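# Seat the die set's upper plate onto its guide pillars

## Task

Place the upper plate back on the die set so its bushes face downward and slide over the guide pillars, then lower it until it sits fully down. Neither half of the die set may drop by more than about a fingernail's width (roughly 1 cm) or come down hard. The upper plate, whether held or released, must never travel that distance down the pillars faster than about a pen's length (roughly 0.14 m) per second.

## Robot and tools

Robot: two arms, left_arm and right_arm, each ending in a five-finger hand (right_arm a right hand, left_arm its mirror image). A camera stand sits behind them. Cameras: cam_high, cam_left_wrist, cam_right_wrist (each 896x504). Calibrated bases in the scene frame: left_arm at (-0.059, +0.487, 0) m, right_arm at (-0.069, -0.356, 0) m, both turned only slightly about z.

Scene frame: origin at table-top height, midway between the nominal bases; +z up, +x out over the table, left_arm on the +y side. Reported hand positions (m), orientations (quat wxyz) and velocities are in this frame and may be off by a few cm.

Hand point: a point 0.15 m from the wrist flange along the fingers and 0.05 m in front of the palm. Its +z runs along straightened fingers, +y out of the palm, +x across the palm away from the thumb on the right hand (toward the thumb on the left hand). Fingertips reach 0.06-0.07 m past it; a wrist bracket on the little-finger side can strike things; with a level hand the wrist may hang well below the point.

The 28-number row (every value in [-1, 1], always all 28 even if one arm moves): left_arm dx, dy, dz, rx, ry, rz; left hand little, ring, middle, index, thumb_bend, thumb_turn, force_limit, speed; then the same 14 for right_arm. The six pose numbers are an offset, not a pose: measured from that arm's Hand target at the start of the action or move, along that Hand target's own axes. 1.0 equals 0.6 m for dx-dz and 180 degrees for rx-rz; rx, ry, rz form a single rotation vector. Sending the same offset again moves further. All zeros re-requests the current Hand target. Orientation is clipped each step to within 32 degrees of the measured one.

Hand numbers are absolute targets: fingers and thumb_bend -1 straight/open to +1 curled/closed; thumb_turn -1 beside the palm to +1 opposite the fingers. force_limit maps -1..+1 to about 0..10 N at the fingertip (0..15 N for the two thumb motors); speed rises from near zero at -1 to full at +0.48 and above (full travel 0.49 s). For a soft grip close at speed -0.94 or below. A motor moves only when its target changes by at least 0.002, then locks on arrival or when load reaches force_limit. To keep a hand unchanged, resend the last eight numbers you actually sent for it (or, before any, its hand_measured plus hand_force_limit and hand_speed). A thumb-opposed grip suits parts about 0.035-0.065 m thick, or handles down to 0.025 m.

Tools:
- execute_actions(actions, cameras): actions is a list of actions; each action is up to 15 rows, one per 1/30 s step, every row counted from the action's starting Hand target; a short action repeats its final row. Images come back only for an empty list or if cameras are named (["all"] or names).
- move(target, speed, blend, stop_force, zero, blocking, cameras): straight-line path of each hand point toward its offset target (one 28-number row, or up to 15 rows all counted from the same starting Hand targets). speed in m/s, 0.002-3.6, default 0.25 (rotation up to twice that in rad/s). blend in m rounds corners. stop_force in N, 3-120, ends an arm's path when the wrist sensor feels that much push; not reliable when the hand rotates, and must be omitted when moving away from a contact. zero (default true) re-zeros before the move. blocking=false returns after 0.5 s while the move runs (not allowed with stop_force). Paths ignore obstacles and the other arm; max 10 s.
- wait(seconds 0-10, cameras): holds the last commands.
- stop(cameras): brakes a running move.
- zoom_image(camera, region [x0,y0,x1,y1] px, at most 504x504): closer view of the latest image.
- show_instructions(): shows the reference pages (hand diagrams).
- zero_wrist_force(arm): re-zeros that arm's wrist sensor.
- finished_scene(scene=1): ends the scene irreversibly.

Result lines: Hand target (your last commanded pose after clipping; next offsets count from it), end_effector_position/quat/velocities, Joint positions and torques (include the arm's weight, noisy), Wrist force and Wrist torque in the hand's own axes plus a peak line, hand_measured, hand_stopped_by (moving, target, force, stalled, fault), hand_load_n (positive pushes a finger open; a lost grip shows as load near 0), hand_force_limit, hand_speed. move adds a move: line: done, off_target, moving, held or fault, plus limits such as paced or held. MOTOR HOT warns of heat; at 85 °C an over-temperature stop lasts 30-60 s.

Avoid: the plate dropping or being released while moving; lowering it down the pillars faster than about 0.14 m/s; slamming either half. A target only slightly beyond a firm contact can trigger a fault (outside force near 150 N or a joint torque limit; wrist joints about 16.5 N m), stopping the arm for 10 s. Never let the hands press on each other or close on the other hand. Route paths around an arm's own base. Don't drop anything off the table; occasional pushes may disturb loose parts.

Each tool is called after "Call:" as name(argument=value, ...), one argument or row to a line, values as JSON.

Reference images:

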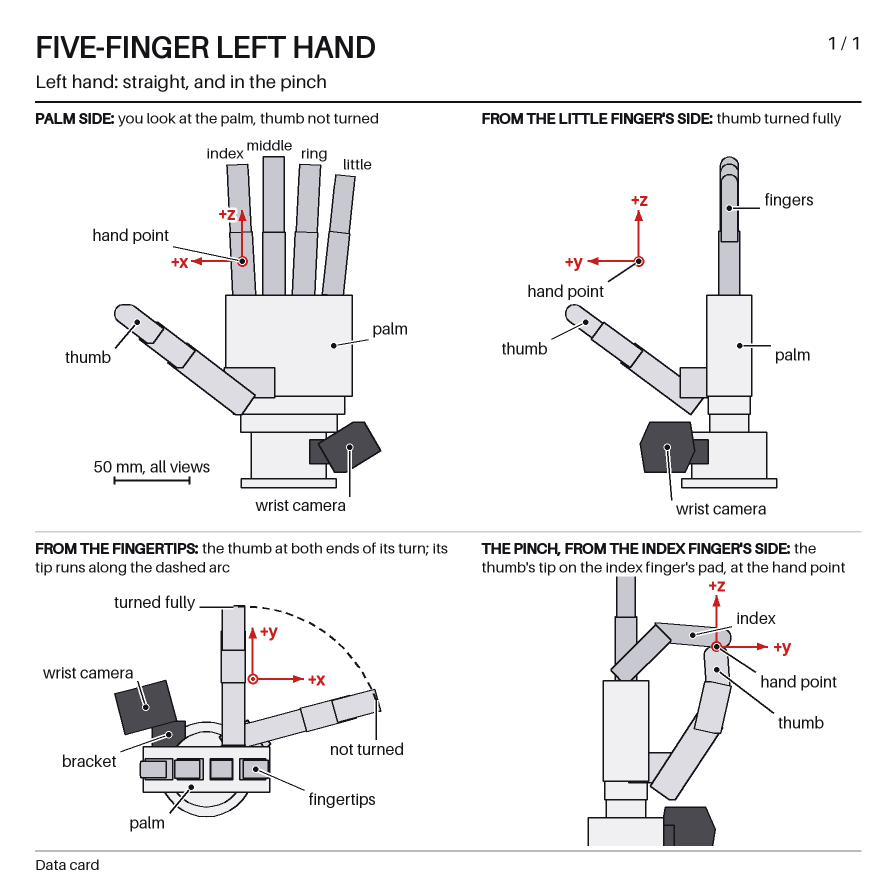

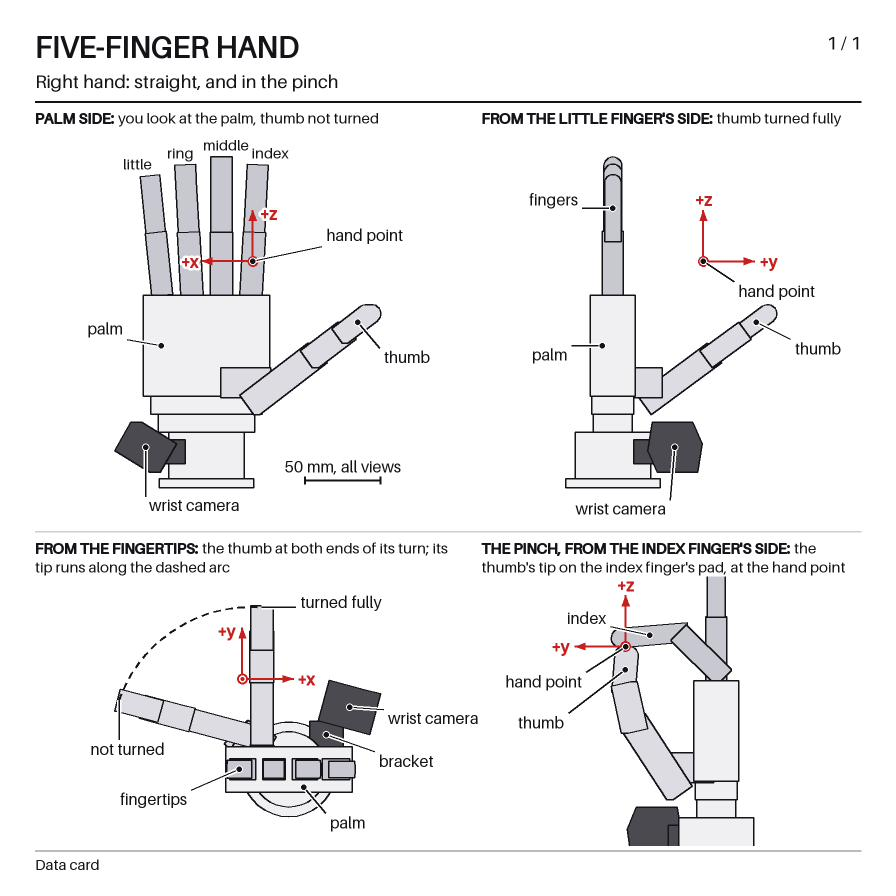

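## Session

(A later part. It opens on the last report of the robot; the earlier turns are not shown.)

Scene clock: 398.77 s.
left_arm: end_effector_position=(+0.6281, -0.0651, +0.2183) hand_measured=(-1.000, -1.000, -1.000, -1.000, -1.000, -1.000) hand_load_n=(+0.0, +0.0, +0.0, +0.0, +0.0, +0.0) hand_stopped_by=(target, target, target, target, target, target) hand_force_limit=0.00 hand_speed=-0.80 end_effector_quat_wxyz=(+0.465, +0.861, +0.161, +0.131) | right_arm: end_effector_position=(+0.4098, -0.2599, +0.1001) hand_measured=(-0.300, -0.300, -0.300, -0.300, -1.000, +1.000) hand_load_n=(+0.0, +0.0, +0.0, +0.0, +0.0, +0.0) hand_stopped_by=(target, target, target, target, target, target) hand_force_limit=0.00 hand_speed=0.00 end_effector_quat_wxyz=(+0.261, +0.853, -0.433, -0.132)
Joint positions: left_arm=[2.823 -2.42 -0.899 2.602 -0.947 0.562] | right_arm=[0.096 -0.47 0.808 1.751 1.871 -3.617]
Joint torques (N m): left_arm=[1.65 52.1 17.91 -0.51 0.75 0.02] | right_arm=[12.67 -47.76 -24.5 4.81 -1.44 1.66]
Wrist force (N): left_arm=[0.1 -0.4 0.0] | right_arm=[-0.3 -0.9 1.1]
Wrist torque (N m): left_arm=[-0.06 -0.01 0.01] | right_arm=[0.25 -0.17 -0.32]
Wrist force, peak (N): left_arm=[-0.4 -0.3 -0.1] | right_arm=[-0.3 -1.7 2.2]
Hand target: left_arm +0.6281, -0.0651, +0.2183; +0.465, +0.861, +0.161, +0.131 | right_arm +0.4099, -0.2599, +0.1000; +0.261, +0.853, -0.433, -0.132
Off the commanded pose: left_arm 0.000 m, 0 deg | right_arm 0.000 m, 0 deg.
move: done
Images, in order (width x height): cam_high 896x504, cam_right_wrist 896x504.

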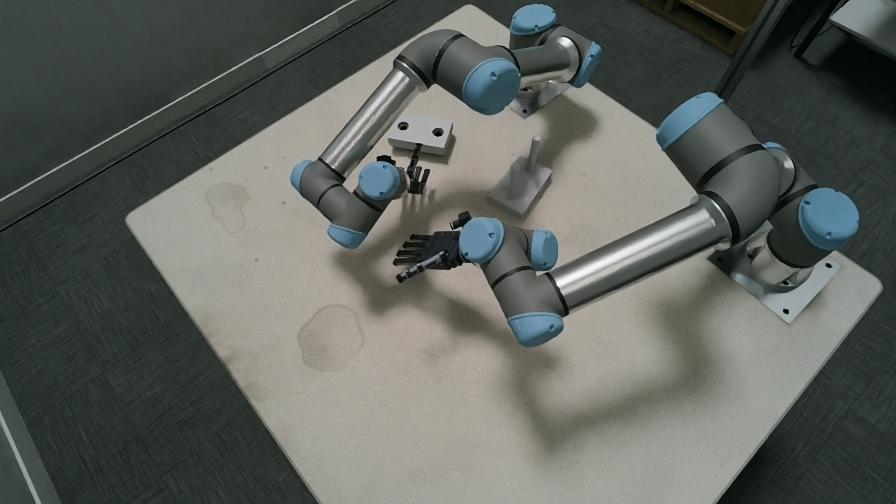

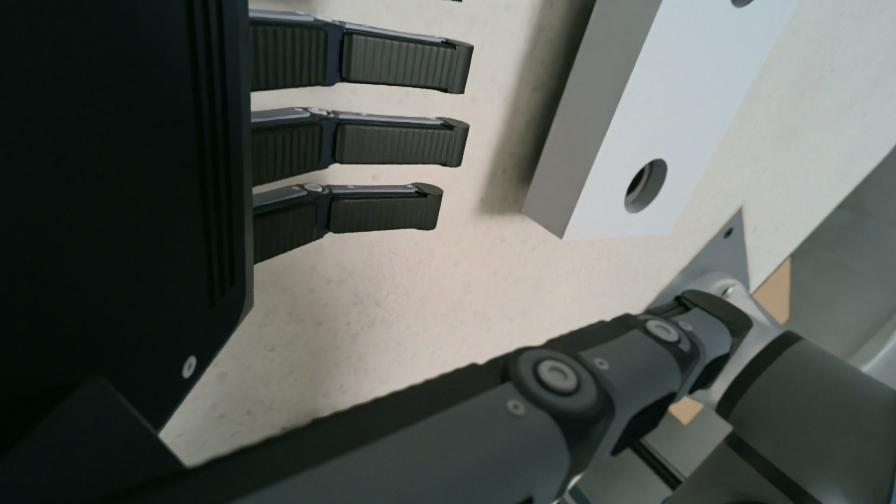

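Call:
move(
  target=[0,0,0,0,0,0,-1,-1,-1,-1,-1,-1,0,-0.8,0.01,0.0042,0.0832,0,0,0,-0.3,-0.3,-0.3,-0.3,-1,1,0,0],
  speed=0.15,
  cameras=["cam_high","cam_right_wrist"],
)

Call:
move(
  target=[0,0,0,0,0,0,-1,-1,-1,-1,-1,-1,0,-0.8,0,-0.0326,0.0484,0,0,0,-0.3,-0.3,-0.3,-0.3,-1,1,0,0],
  speed=0.02,
  stop_force=4,
  cameras=["cam_high","cam_right_wrist"],
)

Scene clock: 417.20 s.
left_arm: end_effector_position=(+0.6281, -0.0651, +0.2183) hand_measured=(-1.000, -1.000, -1.000, -1.000, -1.000, -1.000) hand_load_n=(+0.0, +0.0, +0.0, +0.0, -0.5, +0.0) hand_stopped_by=(target, target, target, target, target, target) hand_force_limit=0.00 hand_speed=-0.80 end_effector_quat_wxyz=(+0.465, +0.861, +0.161, +0.131) | right_arm: end_effector_position=(+0.3893, -0.2824, +0.0601) hand_measured=(-0.300, -0.300, -0.300, -0.300, -1.000, +1.000) hand_load_n=(+0.0, +0.0, +0.0, +0.5, +0.0, +0.0) hand_stopped_by=(target, target, target, target, target, target) hand_force_limit=0.00 hand_speed=0.00 end_effector_quat_wxyz=(+0.261, +0.853, -0.433, -0.132)
Joint positions: left_arm=[2.823 -2.42 -0.899 2.602 -0.947 0.562] | right_arm=[0.063 -0.494 0.968 1.608 1.887 -3.647]
Joint torques (N m): left_arm=[1.7 51.78 17.48 -0.51 0.85 0.32] | right_arm=[-12.11 -61.73 -8.55 1.07 2.36 -1.75]
Wrist force (N): left_arm=[-0.1 0.0 0.0] | right_arm=[0.0 -0.8 1.2]
Wrist torque (N m): left_arm=[0.00 0.01 0.00] | right_arm=[0.24 -0.22 -0.13]
Wrist force, peak (N): left_arm=[-0.4 -0.1 -0.1] | right_arm=[-0.2 -0.9 1.5]
Hand target: left_arm +0.6281, -0.0651, +0.2183; +0.465, +0.861, +0.161, +0.131 | right_arm +0.3893, -0.2825, +0.0600; +0.261, +0.853, -0.433, -0.132
Off the commanded pose: left_arm 0.000 m, 0 deg | right_arm 0.000 m, 0 deg.
move: done
Images, in order (width x height): cam_high 896x504, cam_right_wrist 896x504.

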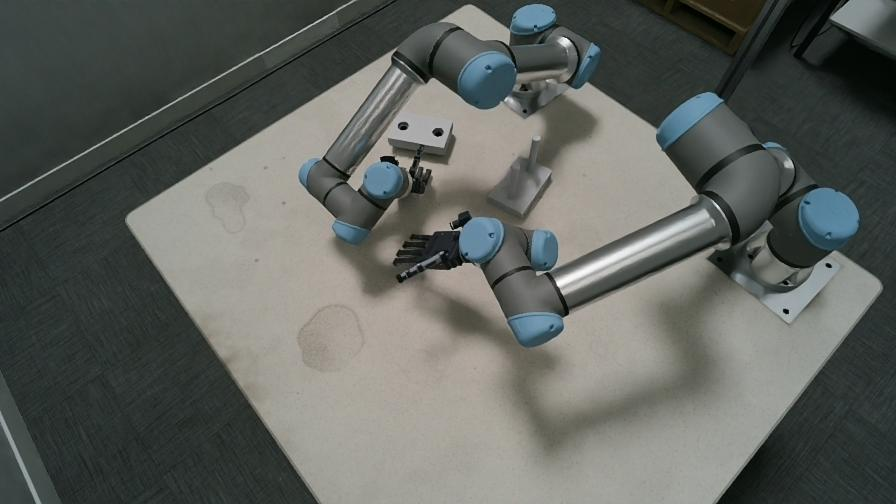

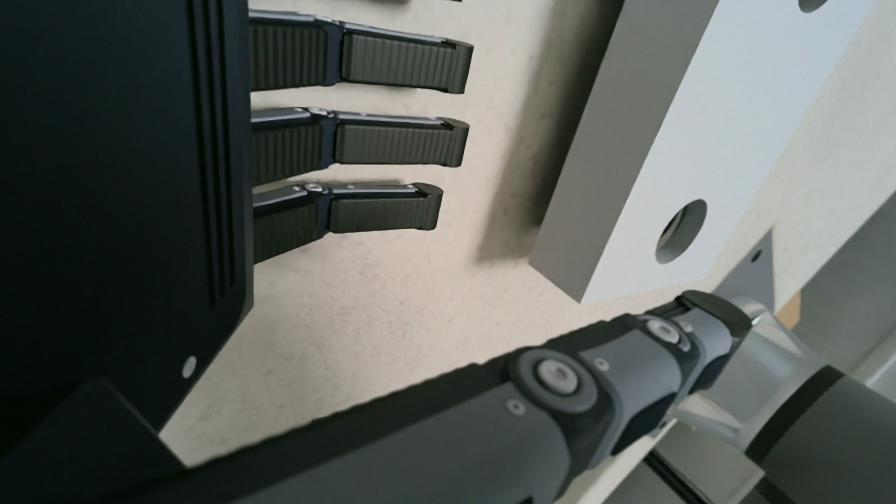

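Scene clock: 419.03 s.
left_arm: end_effector_position=(+0.6281, -0.0651, +0.2183) hand_measured=(-1.000, -1.000, -1.000, -1.000, -1.000, -1.000) hand_load_n=(+0.0, +0.0, +0.0, +0.0, +0.0, +0.0) hand_stopped_by=(target, target, target, target, target, target) hand_force_limit=0.00 hand_speed=-0.80 end_effector_quat_wxyz=(+0.465, +0.861, +0.161, +0.131) | right_arm: end_effector_position=(+0.3893, -0.2825, +0.0484) hand_measured=(-0.300, -0.300, -0.300, -0.300, -1.000, +1.000) hand_load_n=(+0.0, -0.5, -1.5, -1.5, +0.0, +0.0) hand_stopped_by=(target, target, target, target, target, target) hand_force_limit=0.00 hand_speed=0.00 end_effector_quat_wxyz=(+0.261, +0.853, -0.433, -0.132)
Joint positions: left_arm=[2.823 -2.42 -0.899 2.602 -0.947 0.562] | right_arm=[0.063 -0.479 0.97 1.59 1.887 -3.647]
Joint torques (N m): left_arm=[2.17 52.44 17.63 -0.29 0.85 0.43] | right_arm=[-12.12 -59.25 -19.03 3.53 -1.79 -1.2]
Wrist force (N): left_arm=[-0.1 0.0 0.0] | right_arm=[-0.6 2.6 -0.5]
Wrist torque (N m): left_arm=[-0.01 0.02 0.00] | right_arm=[0.23 -0.18 -0.09]
Wrist force, peak (N): left_arm=[-0.4 -0.2 -0.2] | right_arm=[-0.6 3.9 -12.1]
Hand target: left_arm +0.6281, -0.0651, +0.2183; +0.465, +0.861, +0.161, +0.131 | right_arm +0.3893, -0.2825, +0.0484; +0.261, +0.853, -0.433, -0.132 (not the last commanded pose)
Off the commanded pose: left_arm 0.000 m, 0 deg | right_arm 0.023 m, 0 deg.
move: contact (right_arm)
Images, in order (width x height): cam_high 896x504, cam_right_wrist 896x504.

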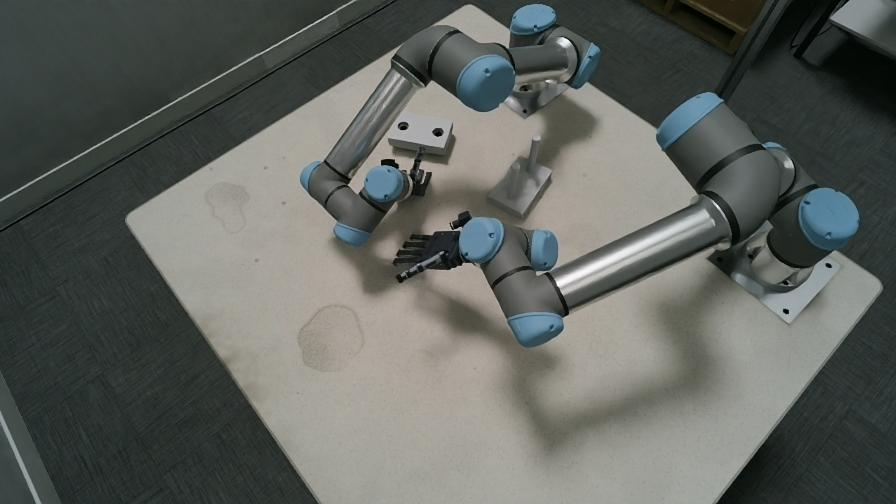

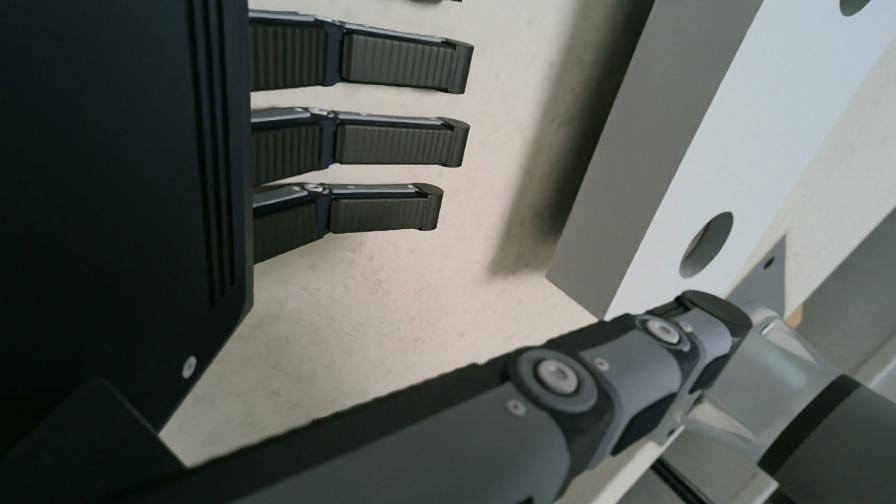

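Call:
zoom_image(
  camera="cam_right_wrist",
  region=[400, 0, 800, 340],
)

Scaled by 1.260 from the camera's 896x504 image, which has a finer 1280x720 frame.

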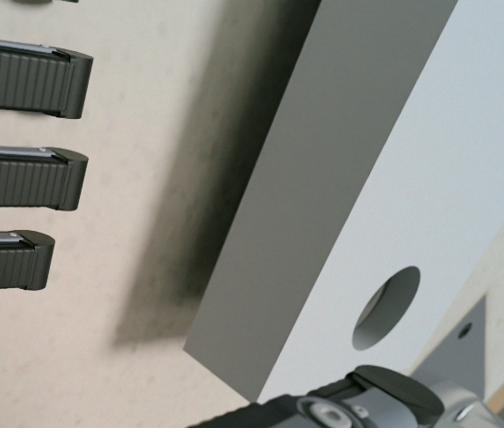

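Call:
move(
  target=[
    [0,0,0,0,0,0,-1,-1,-1,-1,-1,-1,0,-0.8,0,0.0019,-0.0028,0,0,0,-0.3,-0.3,-0.3,-0.3,-1,1,0,0],
    [0,0,0,0,0,0,-1,-1,-1,-1,-1,-1,0,-0.8,0,0.0778,0.0484,0,0,0,-0.3,-0.3,-0.3,-0.3,-1,1,0,0],
  ],
  speed=0.05,
  stop_force=5,
  cameras=["cam_high","cam_right_wrist"],
)

Call:
zoom_image(
  camera="cam_right_wrist",
  region=[400, 0, 800, 340],
)

Scene clock: 438.90 s.
left_arm: end_effector_position=(+0.6281, -0.0651, +0.2183) hand_measured=(-1.000, -1.000, -1.000, -1.000, -1.000, -1.000) hand_load_n=(+0.0, +0.0, +0.0, -0.5, +0.0, +0.5) hand_stopped_by=(target, target, target, target, target, target) hand_force_limit=0.00 hand_speed=-0.80 end_effector_quat_wxyz=(+0.465, +0.861, +0.161, +0.131) | right_arm: end_effector_position=(+0.3450, -0.3149, +0.0504) hand_measured=(-0.300, -0.300, -0.300, -0.300, -1.000, +1.000) hand_load_n=(+0.0, +0.0, +0.0, +0.0, +0.0, +0.0) hand_stopped_by=(target, target, target, target, target, target) hand_force_limit=0.00 hand_speed=0.00 end_effector_quat_wxyz=(+0.261, +0.853, -0.433, -0.132)
Joint positions: left_arm=[2.823 -2.42 -0.899 2.602 -0.947 0.562] | right_arm=[0.011 -0.599 1.211 1.454 1.912 -3.695]
Joint torques (N m): left_arm=[2.11 52.5 17.95 -0.39 0.97 0.34] | right_arm=[-13.55 -57.36 -6.33 0.55 2.53 -1.73]
Wrist force (N): left_arm=[0.0 0.0 0.0] | right_arm=[-0.1 -1.1 1.3]
Wrist torque (N m): left_arm=[0.00 0.01 0.00] | right_arm=[0.19 -0.21 -0.13]
Wrist force, peak (N): left_arm=[-0.3 0.4 -0.1] | right_arm=[-0.6 2.9 -0.7]
Hand target: left_arm +0.6281, -0.0651, +0.2183; +0.465, +0.861, +0.161, +0.131 | right_arm +0.3450, -0.3149, +0.0504; +0.261, +0.853, -0.433, -0.132
Off the commanded pose: left_arm 0.000 m, 0 deg | right_arm 0.000 m, 0 deg.
move: done
Images, in order (width x height): cam_high 896x504, cam_right_wrist 896x504.

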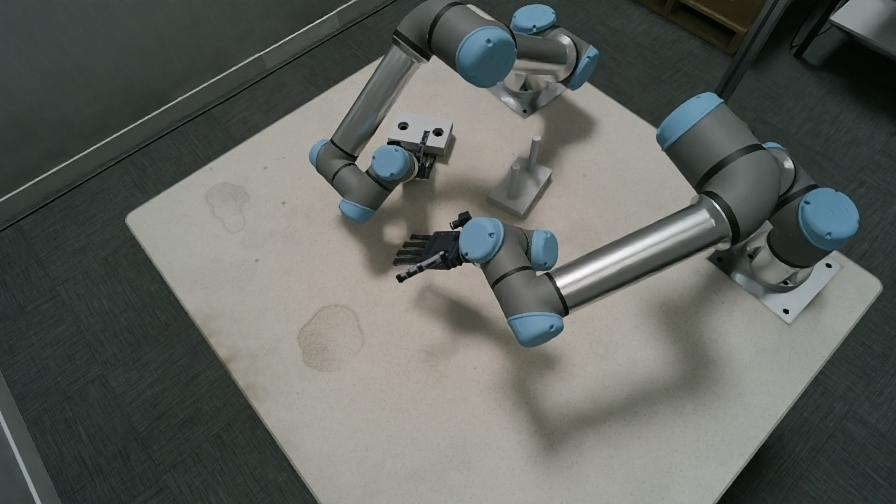

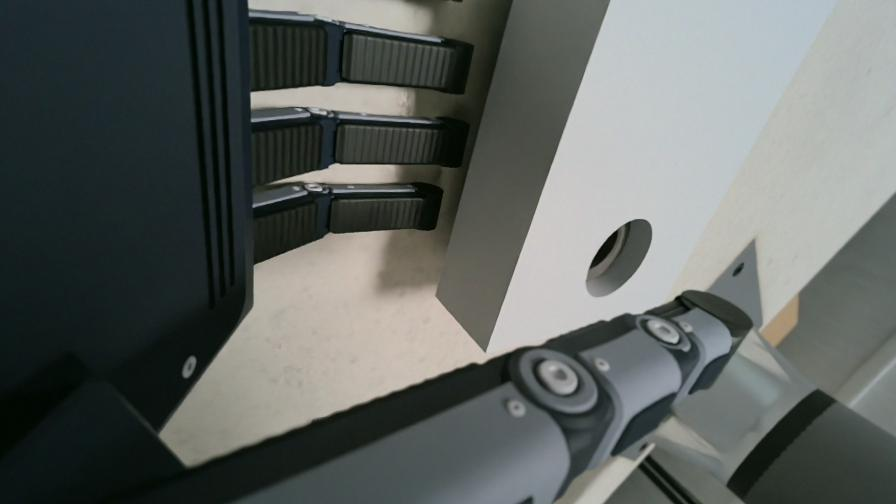

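Scaled by 1.260 from the camera's 896x504 image, which has a finer 1280x720 frame.

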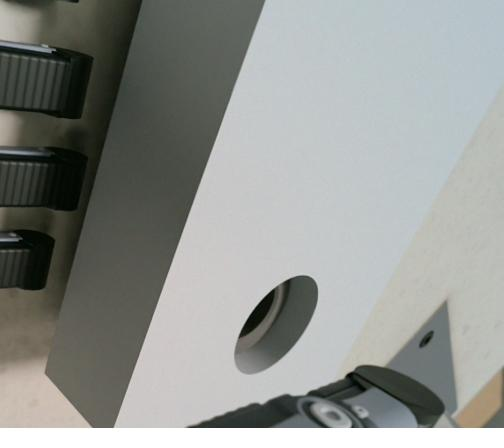

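Call:
move(
  target=[
    [0,0,0,0,0,0,-1,-1,-1,-1,-1,-1,0,-0.8,0.01,0,0,0,0,0,-0.3,-0.3,-0.3,-0.3,-1,1,0,0],
    [0,0,0,0,0,0,-1,-1,-1,-1,-1,-1,0,-0.8,0.01,0.029,0.0195,0,0,0,-0.3,-0.3,-0.3,-0.3,-1,1,0,0],
  ],
  speed=0.03,
  stop_force=4,
  cameras=["cam_high","cam_right_wrist"],
)

Call:
zoom_image(
  camera="cam_right_wrist",
  region=[250, 0, 650, 400],
)

Scene clock: 464.80 s.
left_arm: end_effector_position=(+0.6281, -0.0651, +0.2183) hand_measured=(-1.000, -1.000, -1.000, -1.000, -1.000, -1.000) hand_load_n=(+0.0, +0.0, +0.0, +0.0, +0.0, +0.0) hand_stopped_by=(target, target, target, target, target, target) hand_force_limit=0.00 hand_speed=-0.80 end_effector_quat_wxyz=(+0.465, +0.861, +0.161, +0.131) | right_arm: end_effector_position=(+0.3316, -0.3321, +0.0504) hand_measured=(-0.300, -0.300, -0.300, -0.300, -1.000, +1.000) hand_load_n=(+0.0, +0.0, +0.0, +0.0, -0.5, +0.0) hand_stopped_by=(target, target, target, target, target, target) hand_force_limit=0.00 hand_speed=0.00 end_effector_quat_wxyz=(+0.261, +0.853, -0.433, -0.132)
Joint positions: left_arm=[2.823 -2.42 -0.899 2.602 -0.947 0.562] | right_arm=[-0.019 -0.634 1.28 1.409 1.926 -3.724]
Joint torques (N m): left_arm=[1.05 53.56 17.04 -0.25 1.06 0.42] | right_arm=[-13.23 -55.36 -5.53 0.79 2.49 -1.76]
Wrist force (N): left_arm=[-0.3 0.0 -0.1] | right_arm=[-0.3 -0.9 1.2]
Wrist torque (N m): left_arm=[0.01 0.04 -0.02] | right_arm=[0.22 -0.19 -0.14]
Wrist force, peak (N): left_arm=[-0.4 0.1 -0.4] | right_arm=[-0.3 -1.2 1.5]
Hand target: left_arm +0.6281, -0.0651, +0.2183; +0.465, +0.861, +0.161, +0.131 | right_arm +0.3316, -0.3321, +0.0504; +0.261, +0.853, -0.433, -0.132
Off the commanded pose: left_arm 0.000 m, 0 deg | right_arm 0.000 m, 0 deg.
move: done
Images, in order (width x height): cam_high 896x504, cam_right_wrist 896x504.

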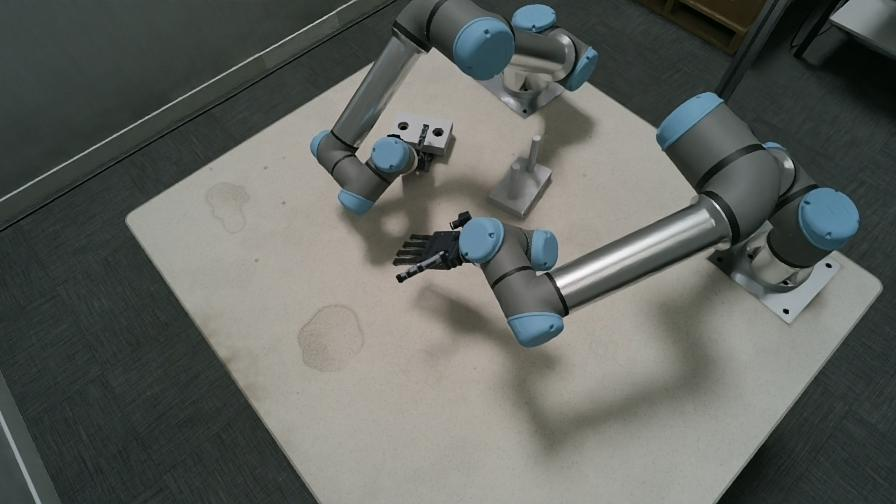

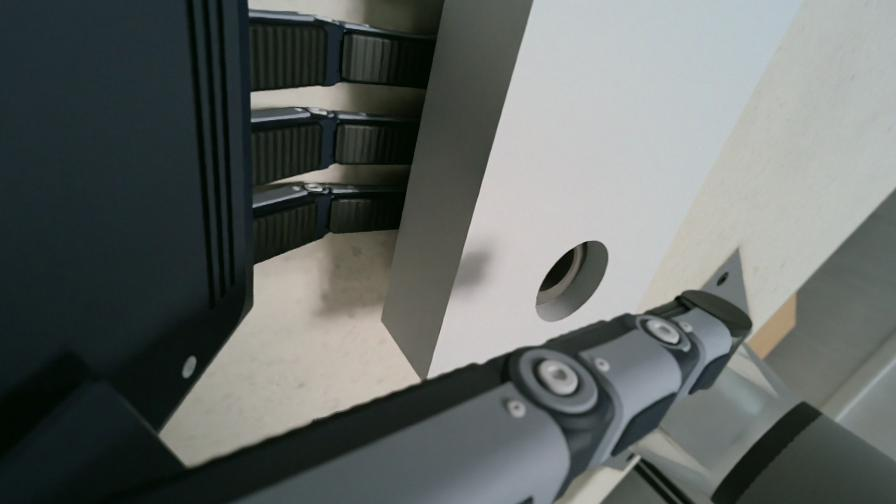

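Scaled by 1.260 from the camera's 896x504 image, which has a finer 1280x720 frame.

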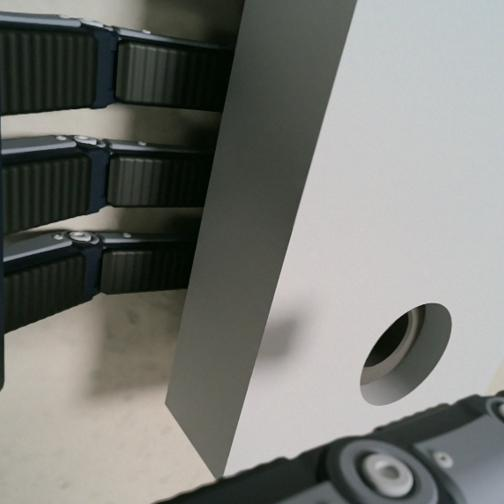

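Call:
move(
  target=[0,0,0,0,0,0,-1,-1,-1,-1,-1,-1,0,-0.8,0,0.0304,0.0205,0,0,0,-0.3,-0.3,-0.3,-0.3,-1,1,0,0],
  speed=0.03,
  stop_force=3,
  cameras=["cam_high","cam_right_wrist"],
)

Call:
zoom_image(
  camera="cam_right_wrist",
  region=[250, 0, 650, 400],
)

Scene clock: 473.13 s.
left_arm: end_effector_position=(+0.6281, -0.0651, +0.2183) hand_measured=(-1.000, -1.000, -1.000, -1.000, -1.000, -1.000) hand_load_n=(+0.0, +0.0, +0.0, +0.0, +0.0, +0.0) hand_stopped_by=(target, target, target, target, target, target) hand_force_limit=0.00 hand_speed=-0.80 end_effector_quat_wxyz=(+0.465, +0.861, +0.161, +0.131) | right_arm: end_effector_position=(+0.3138, -0.3451, +0.0504) hand_measured=(-0.300, -0.300, -0.300, -0.300, -1.000, +1.000) hand_load_n=(+0.0, +0.0, +0.0, +2.5, +0.0, +0.0) hand_stopped_by=(target, target, target, target, target, target) hand_force_limit=0.00 hand_speed=0.00 end_effector_quat_wxyz=(+0.261, +0.853, -0.433, -0.132)
Joint positions: left_arm=[2.823 -2.42 -0.899 2.602 -0.947 0.562] | right_arm=[-0.044 -0.673 1.36 1.36 1.938 -3.747]
Joint torques (N m): left_arm=[2.19 53.39 19.01 -0.32 1.13 0.38] | right_arm=[-13.07 -55.79 -3.99 1.21 3.08 -1.66]
Wrist force (N): left_arm=[-0.1 0.5 -0.2] | right_arm=[-0.7 -4.4 1.9]
Wrist torque (N m): left_arm=[0.08 0.00 -0.02] | right_arm=[0.20 -0.21 -0.16]
Wrist force, peak (N): left_arm=[-0.4 -0.2 -0.1] | right_arm=[-0.1 -5.0 1.8]
Hand target: left_arm +0.6281, -0.0651, +0.2183; +0.465, +0.861, +0.161, +0.131 | right_arm +0.3138, -0.3451, +0.0504; +0.261, +0.853, -0.433, -0.132
Off the commanded pose: left_arm 0.000 m, 0 deg | right_arm 0.000 m, 0 deg.
move: done
Images, in order (width x height): cam_high 896x504, cam_right_wrist 896x504.

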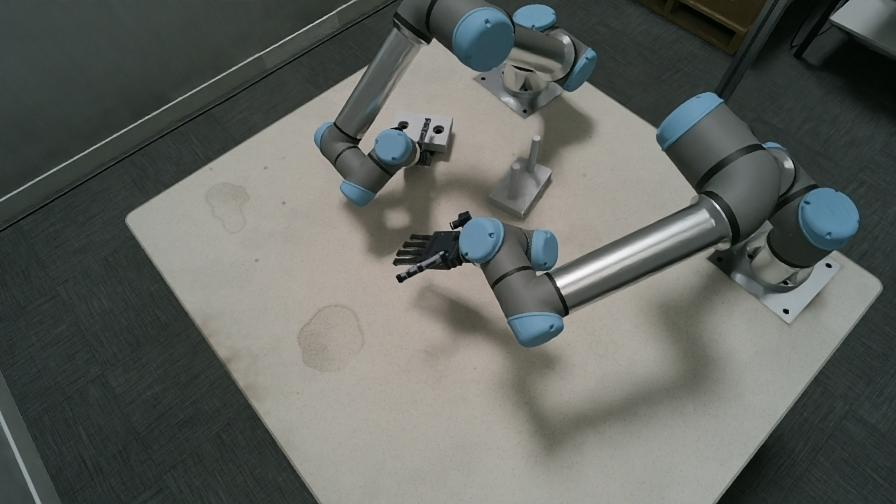

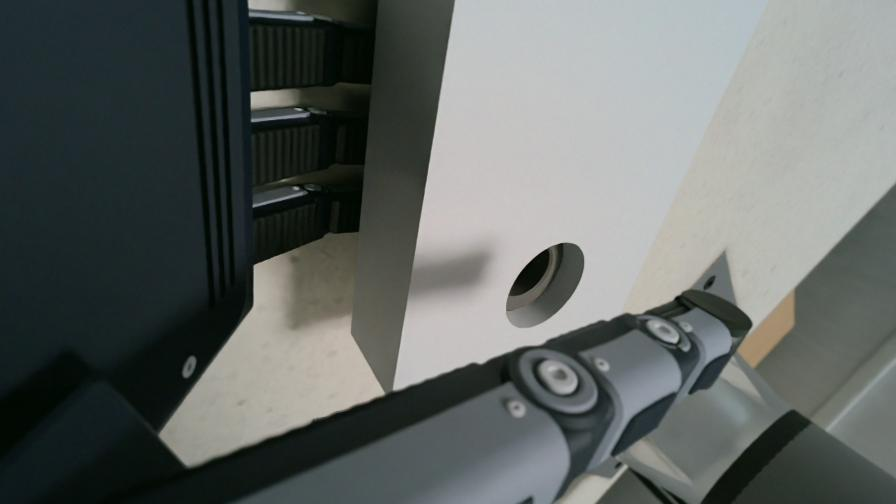

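Scaled by 1.260 from the camera's 896x504 image, which has a finer 1280x720 frame.

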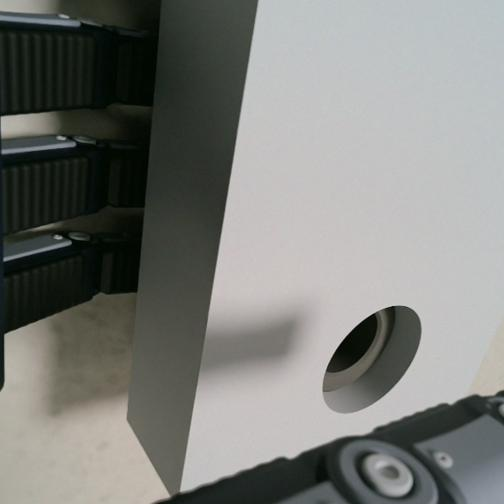

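Call:
move(
  target=[
    [0,0,0,0,0,0,-1,-1,-1,-1,-1,-1,0,-0.8,0,-0.0111,-0.0075,0,0,0,-0.3,-0.3,-0.3,-0.3,-1,1,0,0],
    [0,0,0,0,0,0,-1,-1,-1,-1,-1,-1,0,-0.8,0.01,-0.0111,-0.0075,0,0.0124,-0.0184,-0.3,-0.3,-0.3,-0.3,-1,1,0,0],
  ],
  speed=0.05,
  cameras=["cam_right_wrist"],
)

Call:
move(
  target=[0,0,0,0,0,0,-1,-1,-1,-1,-1,-1,0,-0.8,0,0.0111,0.0075,0,0,0,-0.3,-0.3,-0.3,-0.3,-1,1,0,0],
  speed=0.02,
  stop_force=3,
  cameras=["cam_right_wrist"],
)

Scene clock: 493.27 s.
left_arm: end_effector_position=(+0.6281, -0.0651, +0.2183) hand_measured=(-1.000, -1.000, -1.000, -1.000, -1.000, -1.000) hand_load_n=(+0.0, +0.0, +0.0, +0.0, +0.0, +0.0) hand_stopped_by=(target, target, target, target, target, target) hand_force_limit=0.00 hand_speed=-0.80 end_effector_quat_wxyz=(+0.465, +0.861, +0.161, +0.131) | right_arm: end_effector_position=(+0.3238, -0.3452, +0.0504) hand_measured=(-0.300, -0.300, -0.300, -0.300, -1.000, +1.000) hand_load_n=(+0.0, +0.0, +0.0, +0.0, +0.0, +0.0) hand_stopped_by=(target, target, target, target, target, target) hand_force_limit=0.00 hand_speed=0.00 end_effector_quat_wxyz=(+0.265, +0.867, -0.403, -0.123)
Joint positions: left_arm=[2.823 -2.42 -0.899 2.602 -0.947 0.562] | right_arm=[-0.023 -0.663 1.334 1.359 1.959 -3.793]
Joint torques (N m): left_arm=[1.95 53.08 18.11 -0.37 1.08 0.38] | right_arm=[11.44 -54.58 -4.71 0.91 2.41 -1.79]
Wrist force (N): left_arm=[-0.4 0.0 0.1] | right_arm=[-0.1 -0.8 1.3]
Wrist torque (N m): left_arm=[-0.01 0.05 -0.02] | right_arm=[0.23 -0.22 -0.14]
Wrist force, peak (N): left_arm=[-0.4 0.2 -0.3] | right_arm=[-0.5 -4.6 1.9]
Hand target: left_arm +0.6281, -0.0651, +0.2183; +0.465, +0.861, +0.161, +0.131 | right_arm +0.3239, -0.3452, +0.0504; +0.265, +0.868, -0.403, -0.123
Off the commanded pose: left_arm 0.000 m, 0 deg | right_arm 0.000 m, 0 deg.
move: done
Images, in order (width x height): cam_right_wrist 896x504.

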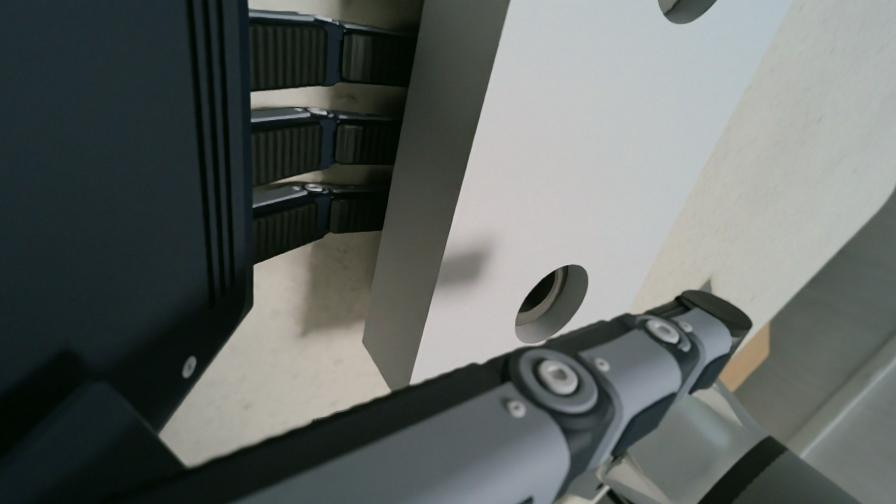

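Scene clock: 494.80 s.
left_arm: end_effector_position=(+0.6281, -0.0651, +0.2183) hand_measured=(-1.000, -1.000, -1.000, -1.000, -1.000, -1.000) hand_load_n=(+0.0, +0.0, +0.0, +0.0, +0.0, +0.5) hand_stopped_by=(target, target, target, target, target, target) hand_force_limit=0.00 hand_speed=-0.80 end_effector_quat_wxyz=(+0.465, +0.861, +0.161, +0.131) | right_arm: end_effector_position=(+0.3177, -0.3504, +0.0504) hand_measured=(-0.300, -0.300, -0.300, -0.300, -1.000, +1.000) hand_load_n=(+0.0, +0.0, +0.0, +0.0, +0.0, +0.0) hand_stopped_by=(target, target, target, target, target, target) hand_force_limit=0.00 hand_speed=0.00 end_effector_quat_wxyz=(+0.265, +0.868, -0.403, -0.123)
Joint positions: left_arm=[2.823 -2.42 -0.899 2.602 -0.947 0.562] | right_arm=[-0.033 -0.677 1.362 1.341 1.964 -3.803]
Joint torques (N m): left_arm=[2.95 52.68 17.76 -0.5 1.09 0.43] | right_arm=[-12.06 -53.81 -4.17 0.77 2.59 -1.73]
Wrist force (N): left_arm=[-0.2 -0.1 0.3] | right_arm=[-0.4 -0.7 1.2]
Wrist torque (N m): left_arm=[-0.03 0.03 -0.01] | right_arm=[0.26 -0.17 -0.16]
Wrist force, peak (N): left_arm=[-0.4 -0.1 0.2] | right_arm=[-0.1 -1.0 1.3]
Hand target: left_arm +0.6281, -0.0651, +0.2183; +0.465, +0.861, +0.161, +0.131 | right_arm +0.3177, -0.3504, +0.0504; +0.265, +0.868, -0.403, -0.123
Off the commanded pose: left_arm 0.000 m, 0 deg | right_arm 0.000 m, 0 deg.
move: done
Images, in order (width x height): cam_right_wrist 896x504.

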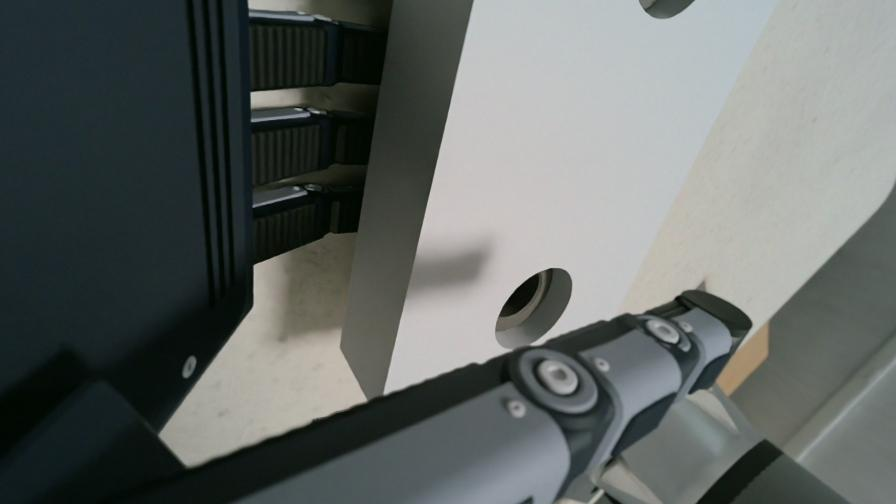

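Call:
move(
  target=[0,0,0,0,0,0,-1,-1,-1,-1,-1,-1,0,-0.8,0.0017,0.0069,0.0047,0,0,0,-0.3,-0.3,-0.3,-0.3,-1,1,0,0],
  speed=0.02,
  stop_force=3,
  cameras=[],
)

Call:
move(
  target=[0,0,0,0,0,0,-1,-1,-1,-1,-1,-1,0,-0.8,0,0.0056,-0.0083,0,0,0,-0.3,-0.3,-0.3,-0.3,-1,1,0,0],
  speed=0.01,
  stop_force=3,
  cameras=["cam_right_wrist","cam_high"],
)

Scene clock: 513.70 s.
left_arm: end_effector_position=(+0.6281, -0.0651, +0.2183) hand_measured=(-1.000, -1.000, -1.000, -1.000, -1.000, -1.000) hand_load_n=(+0.0, +0.0, +0.0, +0.0, +0.0, +0.5) hand_stopped_by=(target, target, target, target, target, target) hand_force_limit=0.00 hand_speed=-0.80 end_effector_quat_wxyz=(+0.465, +0.861, +0.161, +0.131) | right_arm: end_effector_position=(+0.3146, -0.3544, +0.0503) hand_measured=(-0.300, -0.300, -0.300, -0.300, -1.000, +1.000) hand_load_n=(+0.0, +0.0, +0.0, +2.0, +0.0, +0.0) hand_stopped_by=(target, target, target, target, target, target) hand_force_limit=0.00 hand_speed=0.00 end_effector_quat_wxyz=(+0.265, +0.868, -0.403, -0.123)
Joint positions: left_arm=[2.823 -2.42 -0.899 2.602 -0.947 0.562] | right_arm=[-0.041 -0.684 1.377 1.331 1.967 -3.811]
Joint torques (N m): left_arm=[2.84 52.71 17.48 -0.55 1.24 0.44] | right_arm=[-14.05 -54.16 -4.91 1.21 3 -1.72]
Wrist force (N): left_arm=[0.0 0.0 -0.1] | right_arm=[0.4 -4.3 1.6]
Wrist torque (N m): left_arm=[0.01 0.00 0.00] | right_arm=[0.20 -0.16 -0.15]
Wrist force, peak (N): left_arm=[-0.3 -0.2 -0.4] | right_arm=[0.5 -4.3 1.7]
Hand target: left_arm +0.6281, -0.0651, +0.2183; +0.465, +0.861, +0.161, +0.131 | right_arm +0.3146, -0.3544, +0.0503; +0.265, +0.868, -0.403, -0.123
Off the commanded pose: left_arm 0.000 m, 0 deg | right_arm 0.000 m, 0 deg.
move: done
No camera images: "cameras" was empty.

Scene clock: 515.30 s.
left_arm: end_effector_position=(+0.6281, -0.0651, +0.2183) hand_measured=(-1.000, -1.000, -1.000, -1.000, -1.000, -1.000) hand_load_n=(+0.0, +0.0, +0.0, +0.0, +0.0, +0.0) hand_stopped_by=(target, target, target, target, target, target) hand_force_limit=0.00 hand_speed=-0.80 end_effector_quat_wxyz=(+0.465, +0.861, +0.161, +0.131) | right_arm: end_effector_position=(+0.3145, -0.3544, +0.0563) hand_measured=(-0.300, -0.300, -0.300, -0.300, -1.000, +1.000) hand_load_n=(+1.0, +1.5, +0.0, +0.5, +0.0, +0.0) hand_stopped_by=(target, target, target, target, target, target) hand_force_limit=0.00 hand_speed=0.00 end_effector_quat_wxyz=(+0.265, +0.868, -0.403, -0.123)
Joint positions: left_arm=[2.823 -2.42 -0.899 2.602 -0.947 0.562] | right_arm=[-0.041 -0.693 1.376 1.341 1.967 -3.811]
Joint torques (N m): left_arm=[1.53 53.93 18.21 -0.25 1.18 0.49] | right_arm=[-10.78 -55.58 -23.69 5.86 -0.05 -1.04]
Wrist force (N): left_arm=[-0.1 -0.1 0.1] | right_arm=[-0.9 -2.5 5.7]
Wrist torque (N m): left_arm=[-0.02 0.02 0.00] | right_arm=[0.09 -0.51 -0.20]
Wrist force, peak (N): left_arm=[-0.4 -0.2 0.1] | right_arm=[-1.1 -2.7 5.8]
Hand target: left_arm +0.6281, -0.0651, +0.2183; +0.465, +0.861, +0.161, +0.131 | right_arm +0.3145, -0.3544, +0.0563; +0.265, +0.868, -0.403, -0.123
Off the commanded pose: left_arm 0.000 m, 0 deg | right_arm 0.000 m, 0 deg.
move: done
Images, in order (width x height): cam_high 896x504, cam_right_wrist 896x504.

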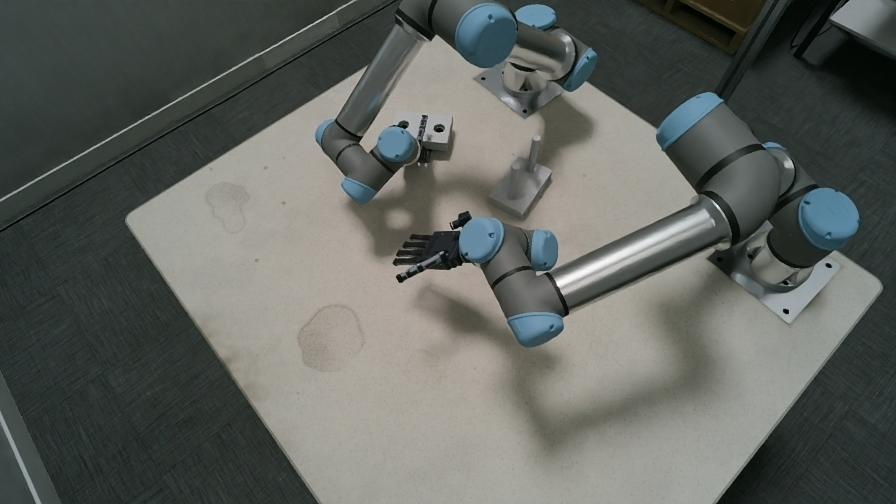

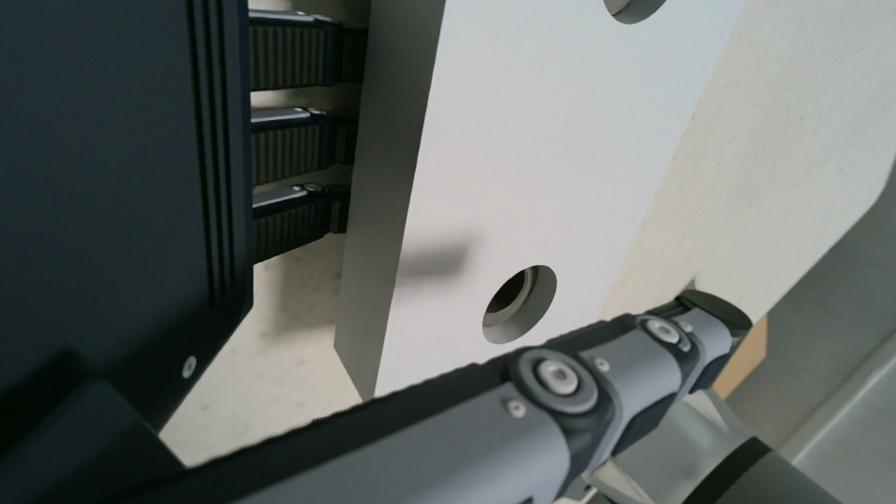

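Call:
move(
  target=[0,0,0,0,0,0,-1,-1,-1,-1,-1,-1,0,-0.8,0.005,-0.0065,0.0036,0,0,0,-0.3,-0.3,-0.3,-0.3,-1,1,0,0],
  speed=0.02,
  cameras=[],
)

Call:
move(
  target=[0,0,0,0,0,0,-1,-1,-1,-1,-1,-1,0,-0.8,0,0,0,0,0,0,-0.3,-0.3,-0.3,-0.3,0.4,1,0.2,-0.7],
  cameras=["cam_right_wrist","cam_high"],
)

Scene clock: 529.57 s.
left_arm: end_effector_position=(+0.6281, -0.0651, +0.2183) hand_measured=(-1.000, -1.000, -1.000, -1.000, -1.000, -1.000) hand_load_n=(+0.0, +0.0, +0.0, +0.0, +0.0, +0.0) hand_stopped_by=(target, target, target, target, target, target) hand_force_limit=0.00 hand_speed=-0.80 end_effector_quat_wxyz=(+0.465, +0.861, +0.161, +0.131) | right_arm: end_effector_position=(+0.3179, -0.3554, +0.0525) hand_measured=(-0.300, -0.300, -0.300, -0.300, -1.000, +1.000) hand_load_n=(+0.0, +0.5, +0.0, +0.0, +0.0, +0.0) hand_stopped_by=(target, target, target, target, target, target) hand_force_limit=0.00 hand_speed=0.00 end_effector_quat_wxyz=(+0.265, +0.868, -0.403, -0.123)
Joint positions: left_arm=[2.823 -2.42 -0.899 2.602 -0.947 0.562] | right_arm=[-0.042 -0.682 1.364 1.341 1.968 -3.812]
Joint torques (N m): left_arm=[3.04 53.91 18.08 -0.33 1.17 0.45] | right_arm=[-12.9 -40.7 -22.89 0.67 2.58 -1.72]
Wrist force (N): left_arm=[-0.1 0.0 0.1] | right_arm=[0.0 -0.8 1.3]
Wrist torque (N m): left_arm=[-0.01 0.01 0.00] | right_arm=[0.23 -0.23 -0.14]
Wrist force, peak (N): left_arm=[-0.3 -0.2 -0.3] | right_arm=[-0.8 -2.5 6.0]
Hand target: left_arm +0.6281, -0.0651, +0.2183; +0.465, +0.861, +0.161, +0.131 | right_arm +0.3180, -0.3554, +0.0524; +0.265, +0.868, -0.403, -0.123
Off the commanded pose: left_arm 0.000 m, 0 deg | right_arm 0.000 m, 0 deg.
move: done
No camera images: "cameras" was empty.

Scene clock: 532.00 s.
left_arm: end_effector_position=(+0.6281, -0.0651, +0.2183) hand_measured=(-1.000, -1.000, -1.000, -1.000, -1.000, -1.000) hand_load_n=(+0.0, +0.0, +0.0, +0.0, +0.0, +0.0) hand_stopped_by=(target, target, target, target, target, target) hand_force_limit=0.00 hand_speed=-0.80 end_effector_quat_wxyz=(+0.465, +0.861, +0.161, +0.131) | right_arm: end_effector_position=(+0.3180, -0.3554, +0.0524) hand_measured=(-0.300, -0.300, -0.300, -0.300, -0.082, +1.000) hand_load_n=(+0.0, +0.0, +0.0, +0.0, +8.0, +2.5) hand_stopped_by=(target, target, target, target, force, target) hand_force_limit=0.20 hand_speed=-0.70 end_effector_quat_wxyz=(+0.265, +0.868, -0.403, -0.123)
Joint positions: left_arm=[2.823 -2.42 -0.899 2.602 -0.947 0.562] | right_arm=[-0.042 -0.681 1.364 1.341 1.968 -3.812]
Joint torques (N m): left_arm=[3.94 54.02 18.38 -0.33 1.24 0.29] | right_arm=[-12.08 -38.19 -21.64 -0.23 0 -1.35]
Wrist force (N): left_arm=[-0.2 -0.2 0.0] | right_arm=[-2.9 7.3 -6.2]
Wrist torque (N m): left_arm=[-0.03 0.03 0.00] | right_arm=[0.49 -0.13 -0.03]
Wrist force, peak (N): left_arm=[-0.5 -0.2 -0.1] | right_arm=[-2.9 6.9 -7.7]
Hand target: left_arm +0.6281, -0.0651, +0.2183; +0.465, +0.861, +0.161, +0.131 | right_arm +0.3180, -0.3554, +0.0524; +0.265, +0.868, -0.403, -0.123
Off the commanded pose: left_arm 0.000 m, 0 deg | right_arm 0.000 m, 0 deg.
move: done
Images, in order (width x height): cam_high 896x504, cam_right_wrist 896x504.

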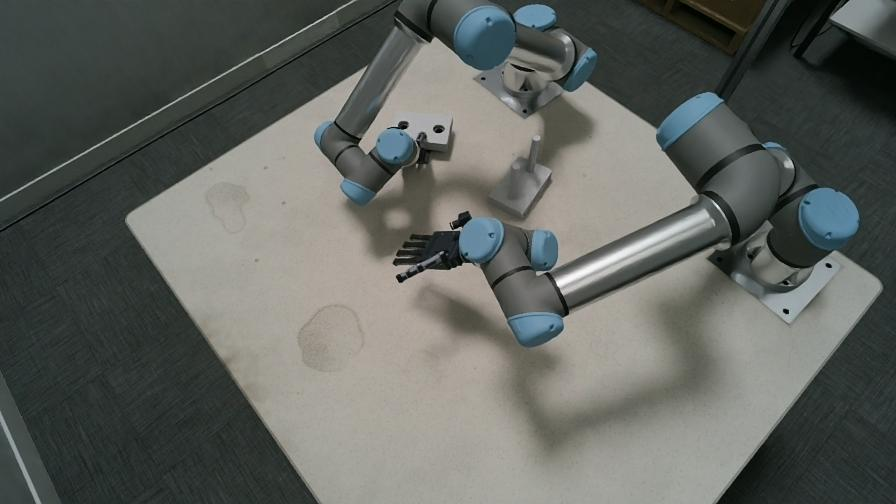

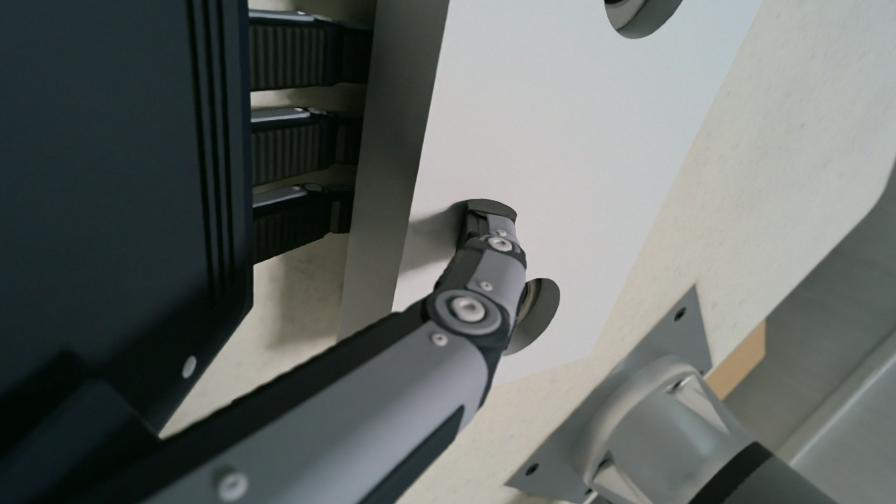

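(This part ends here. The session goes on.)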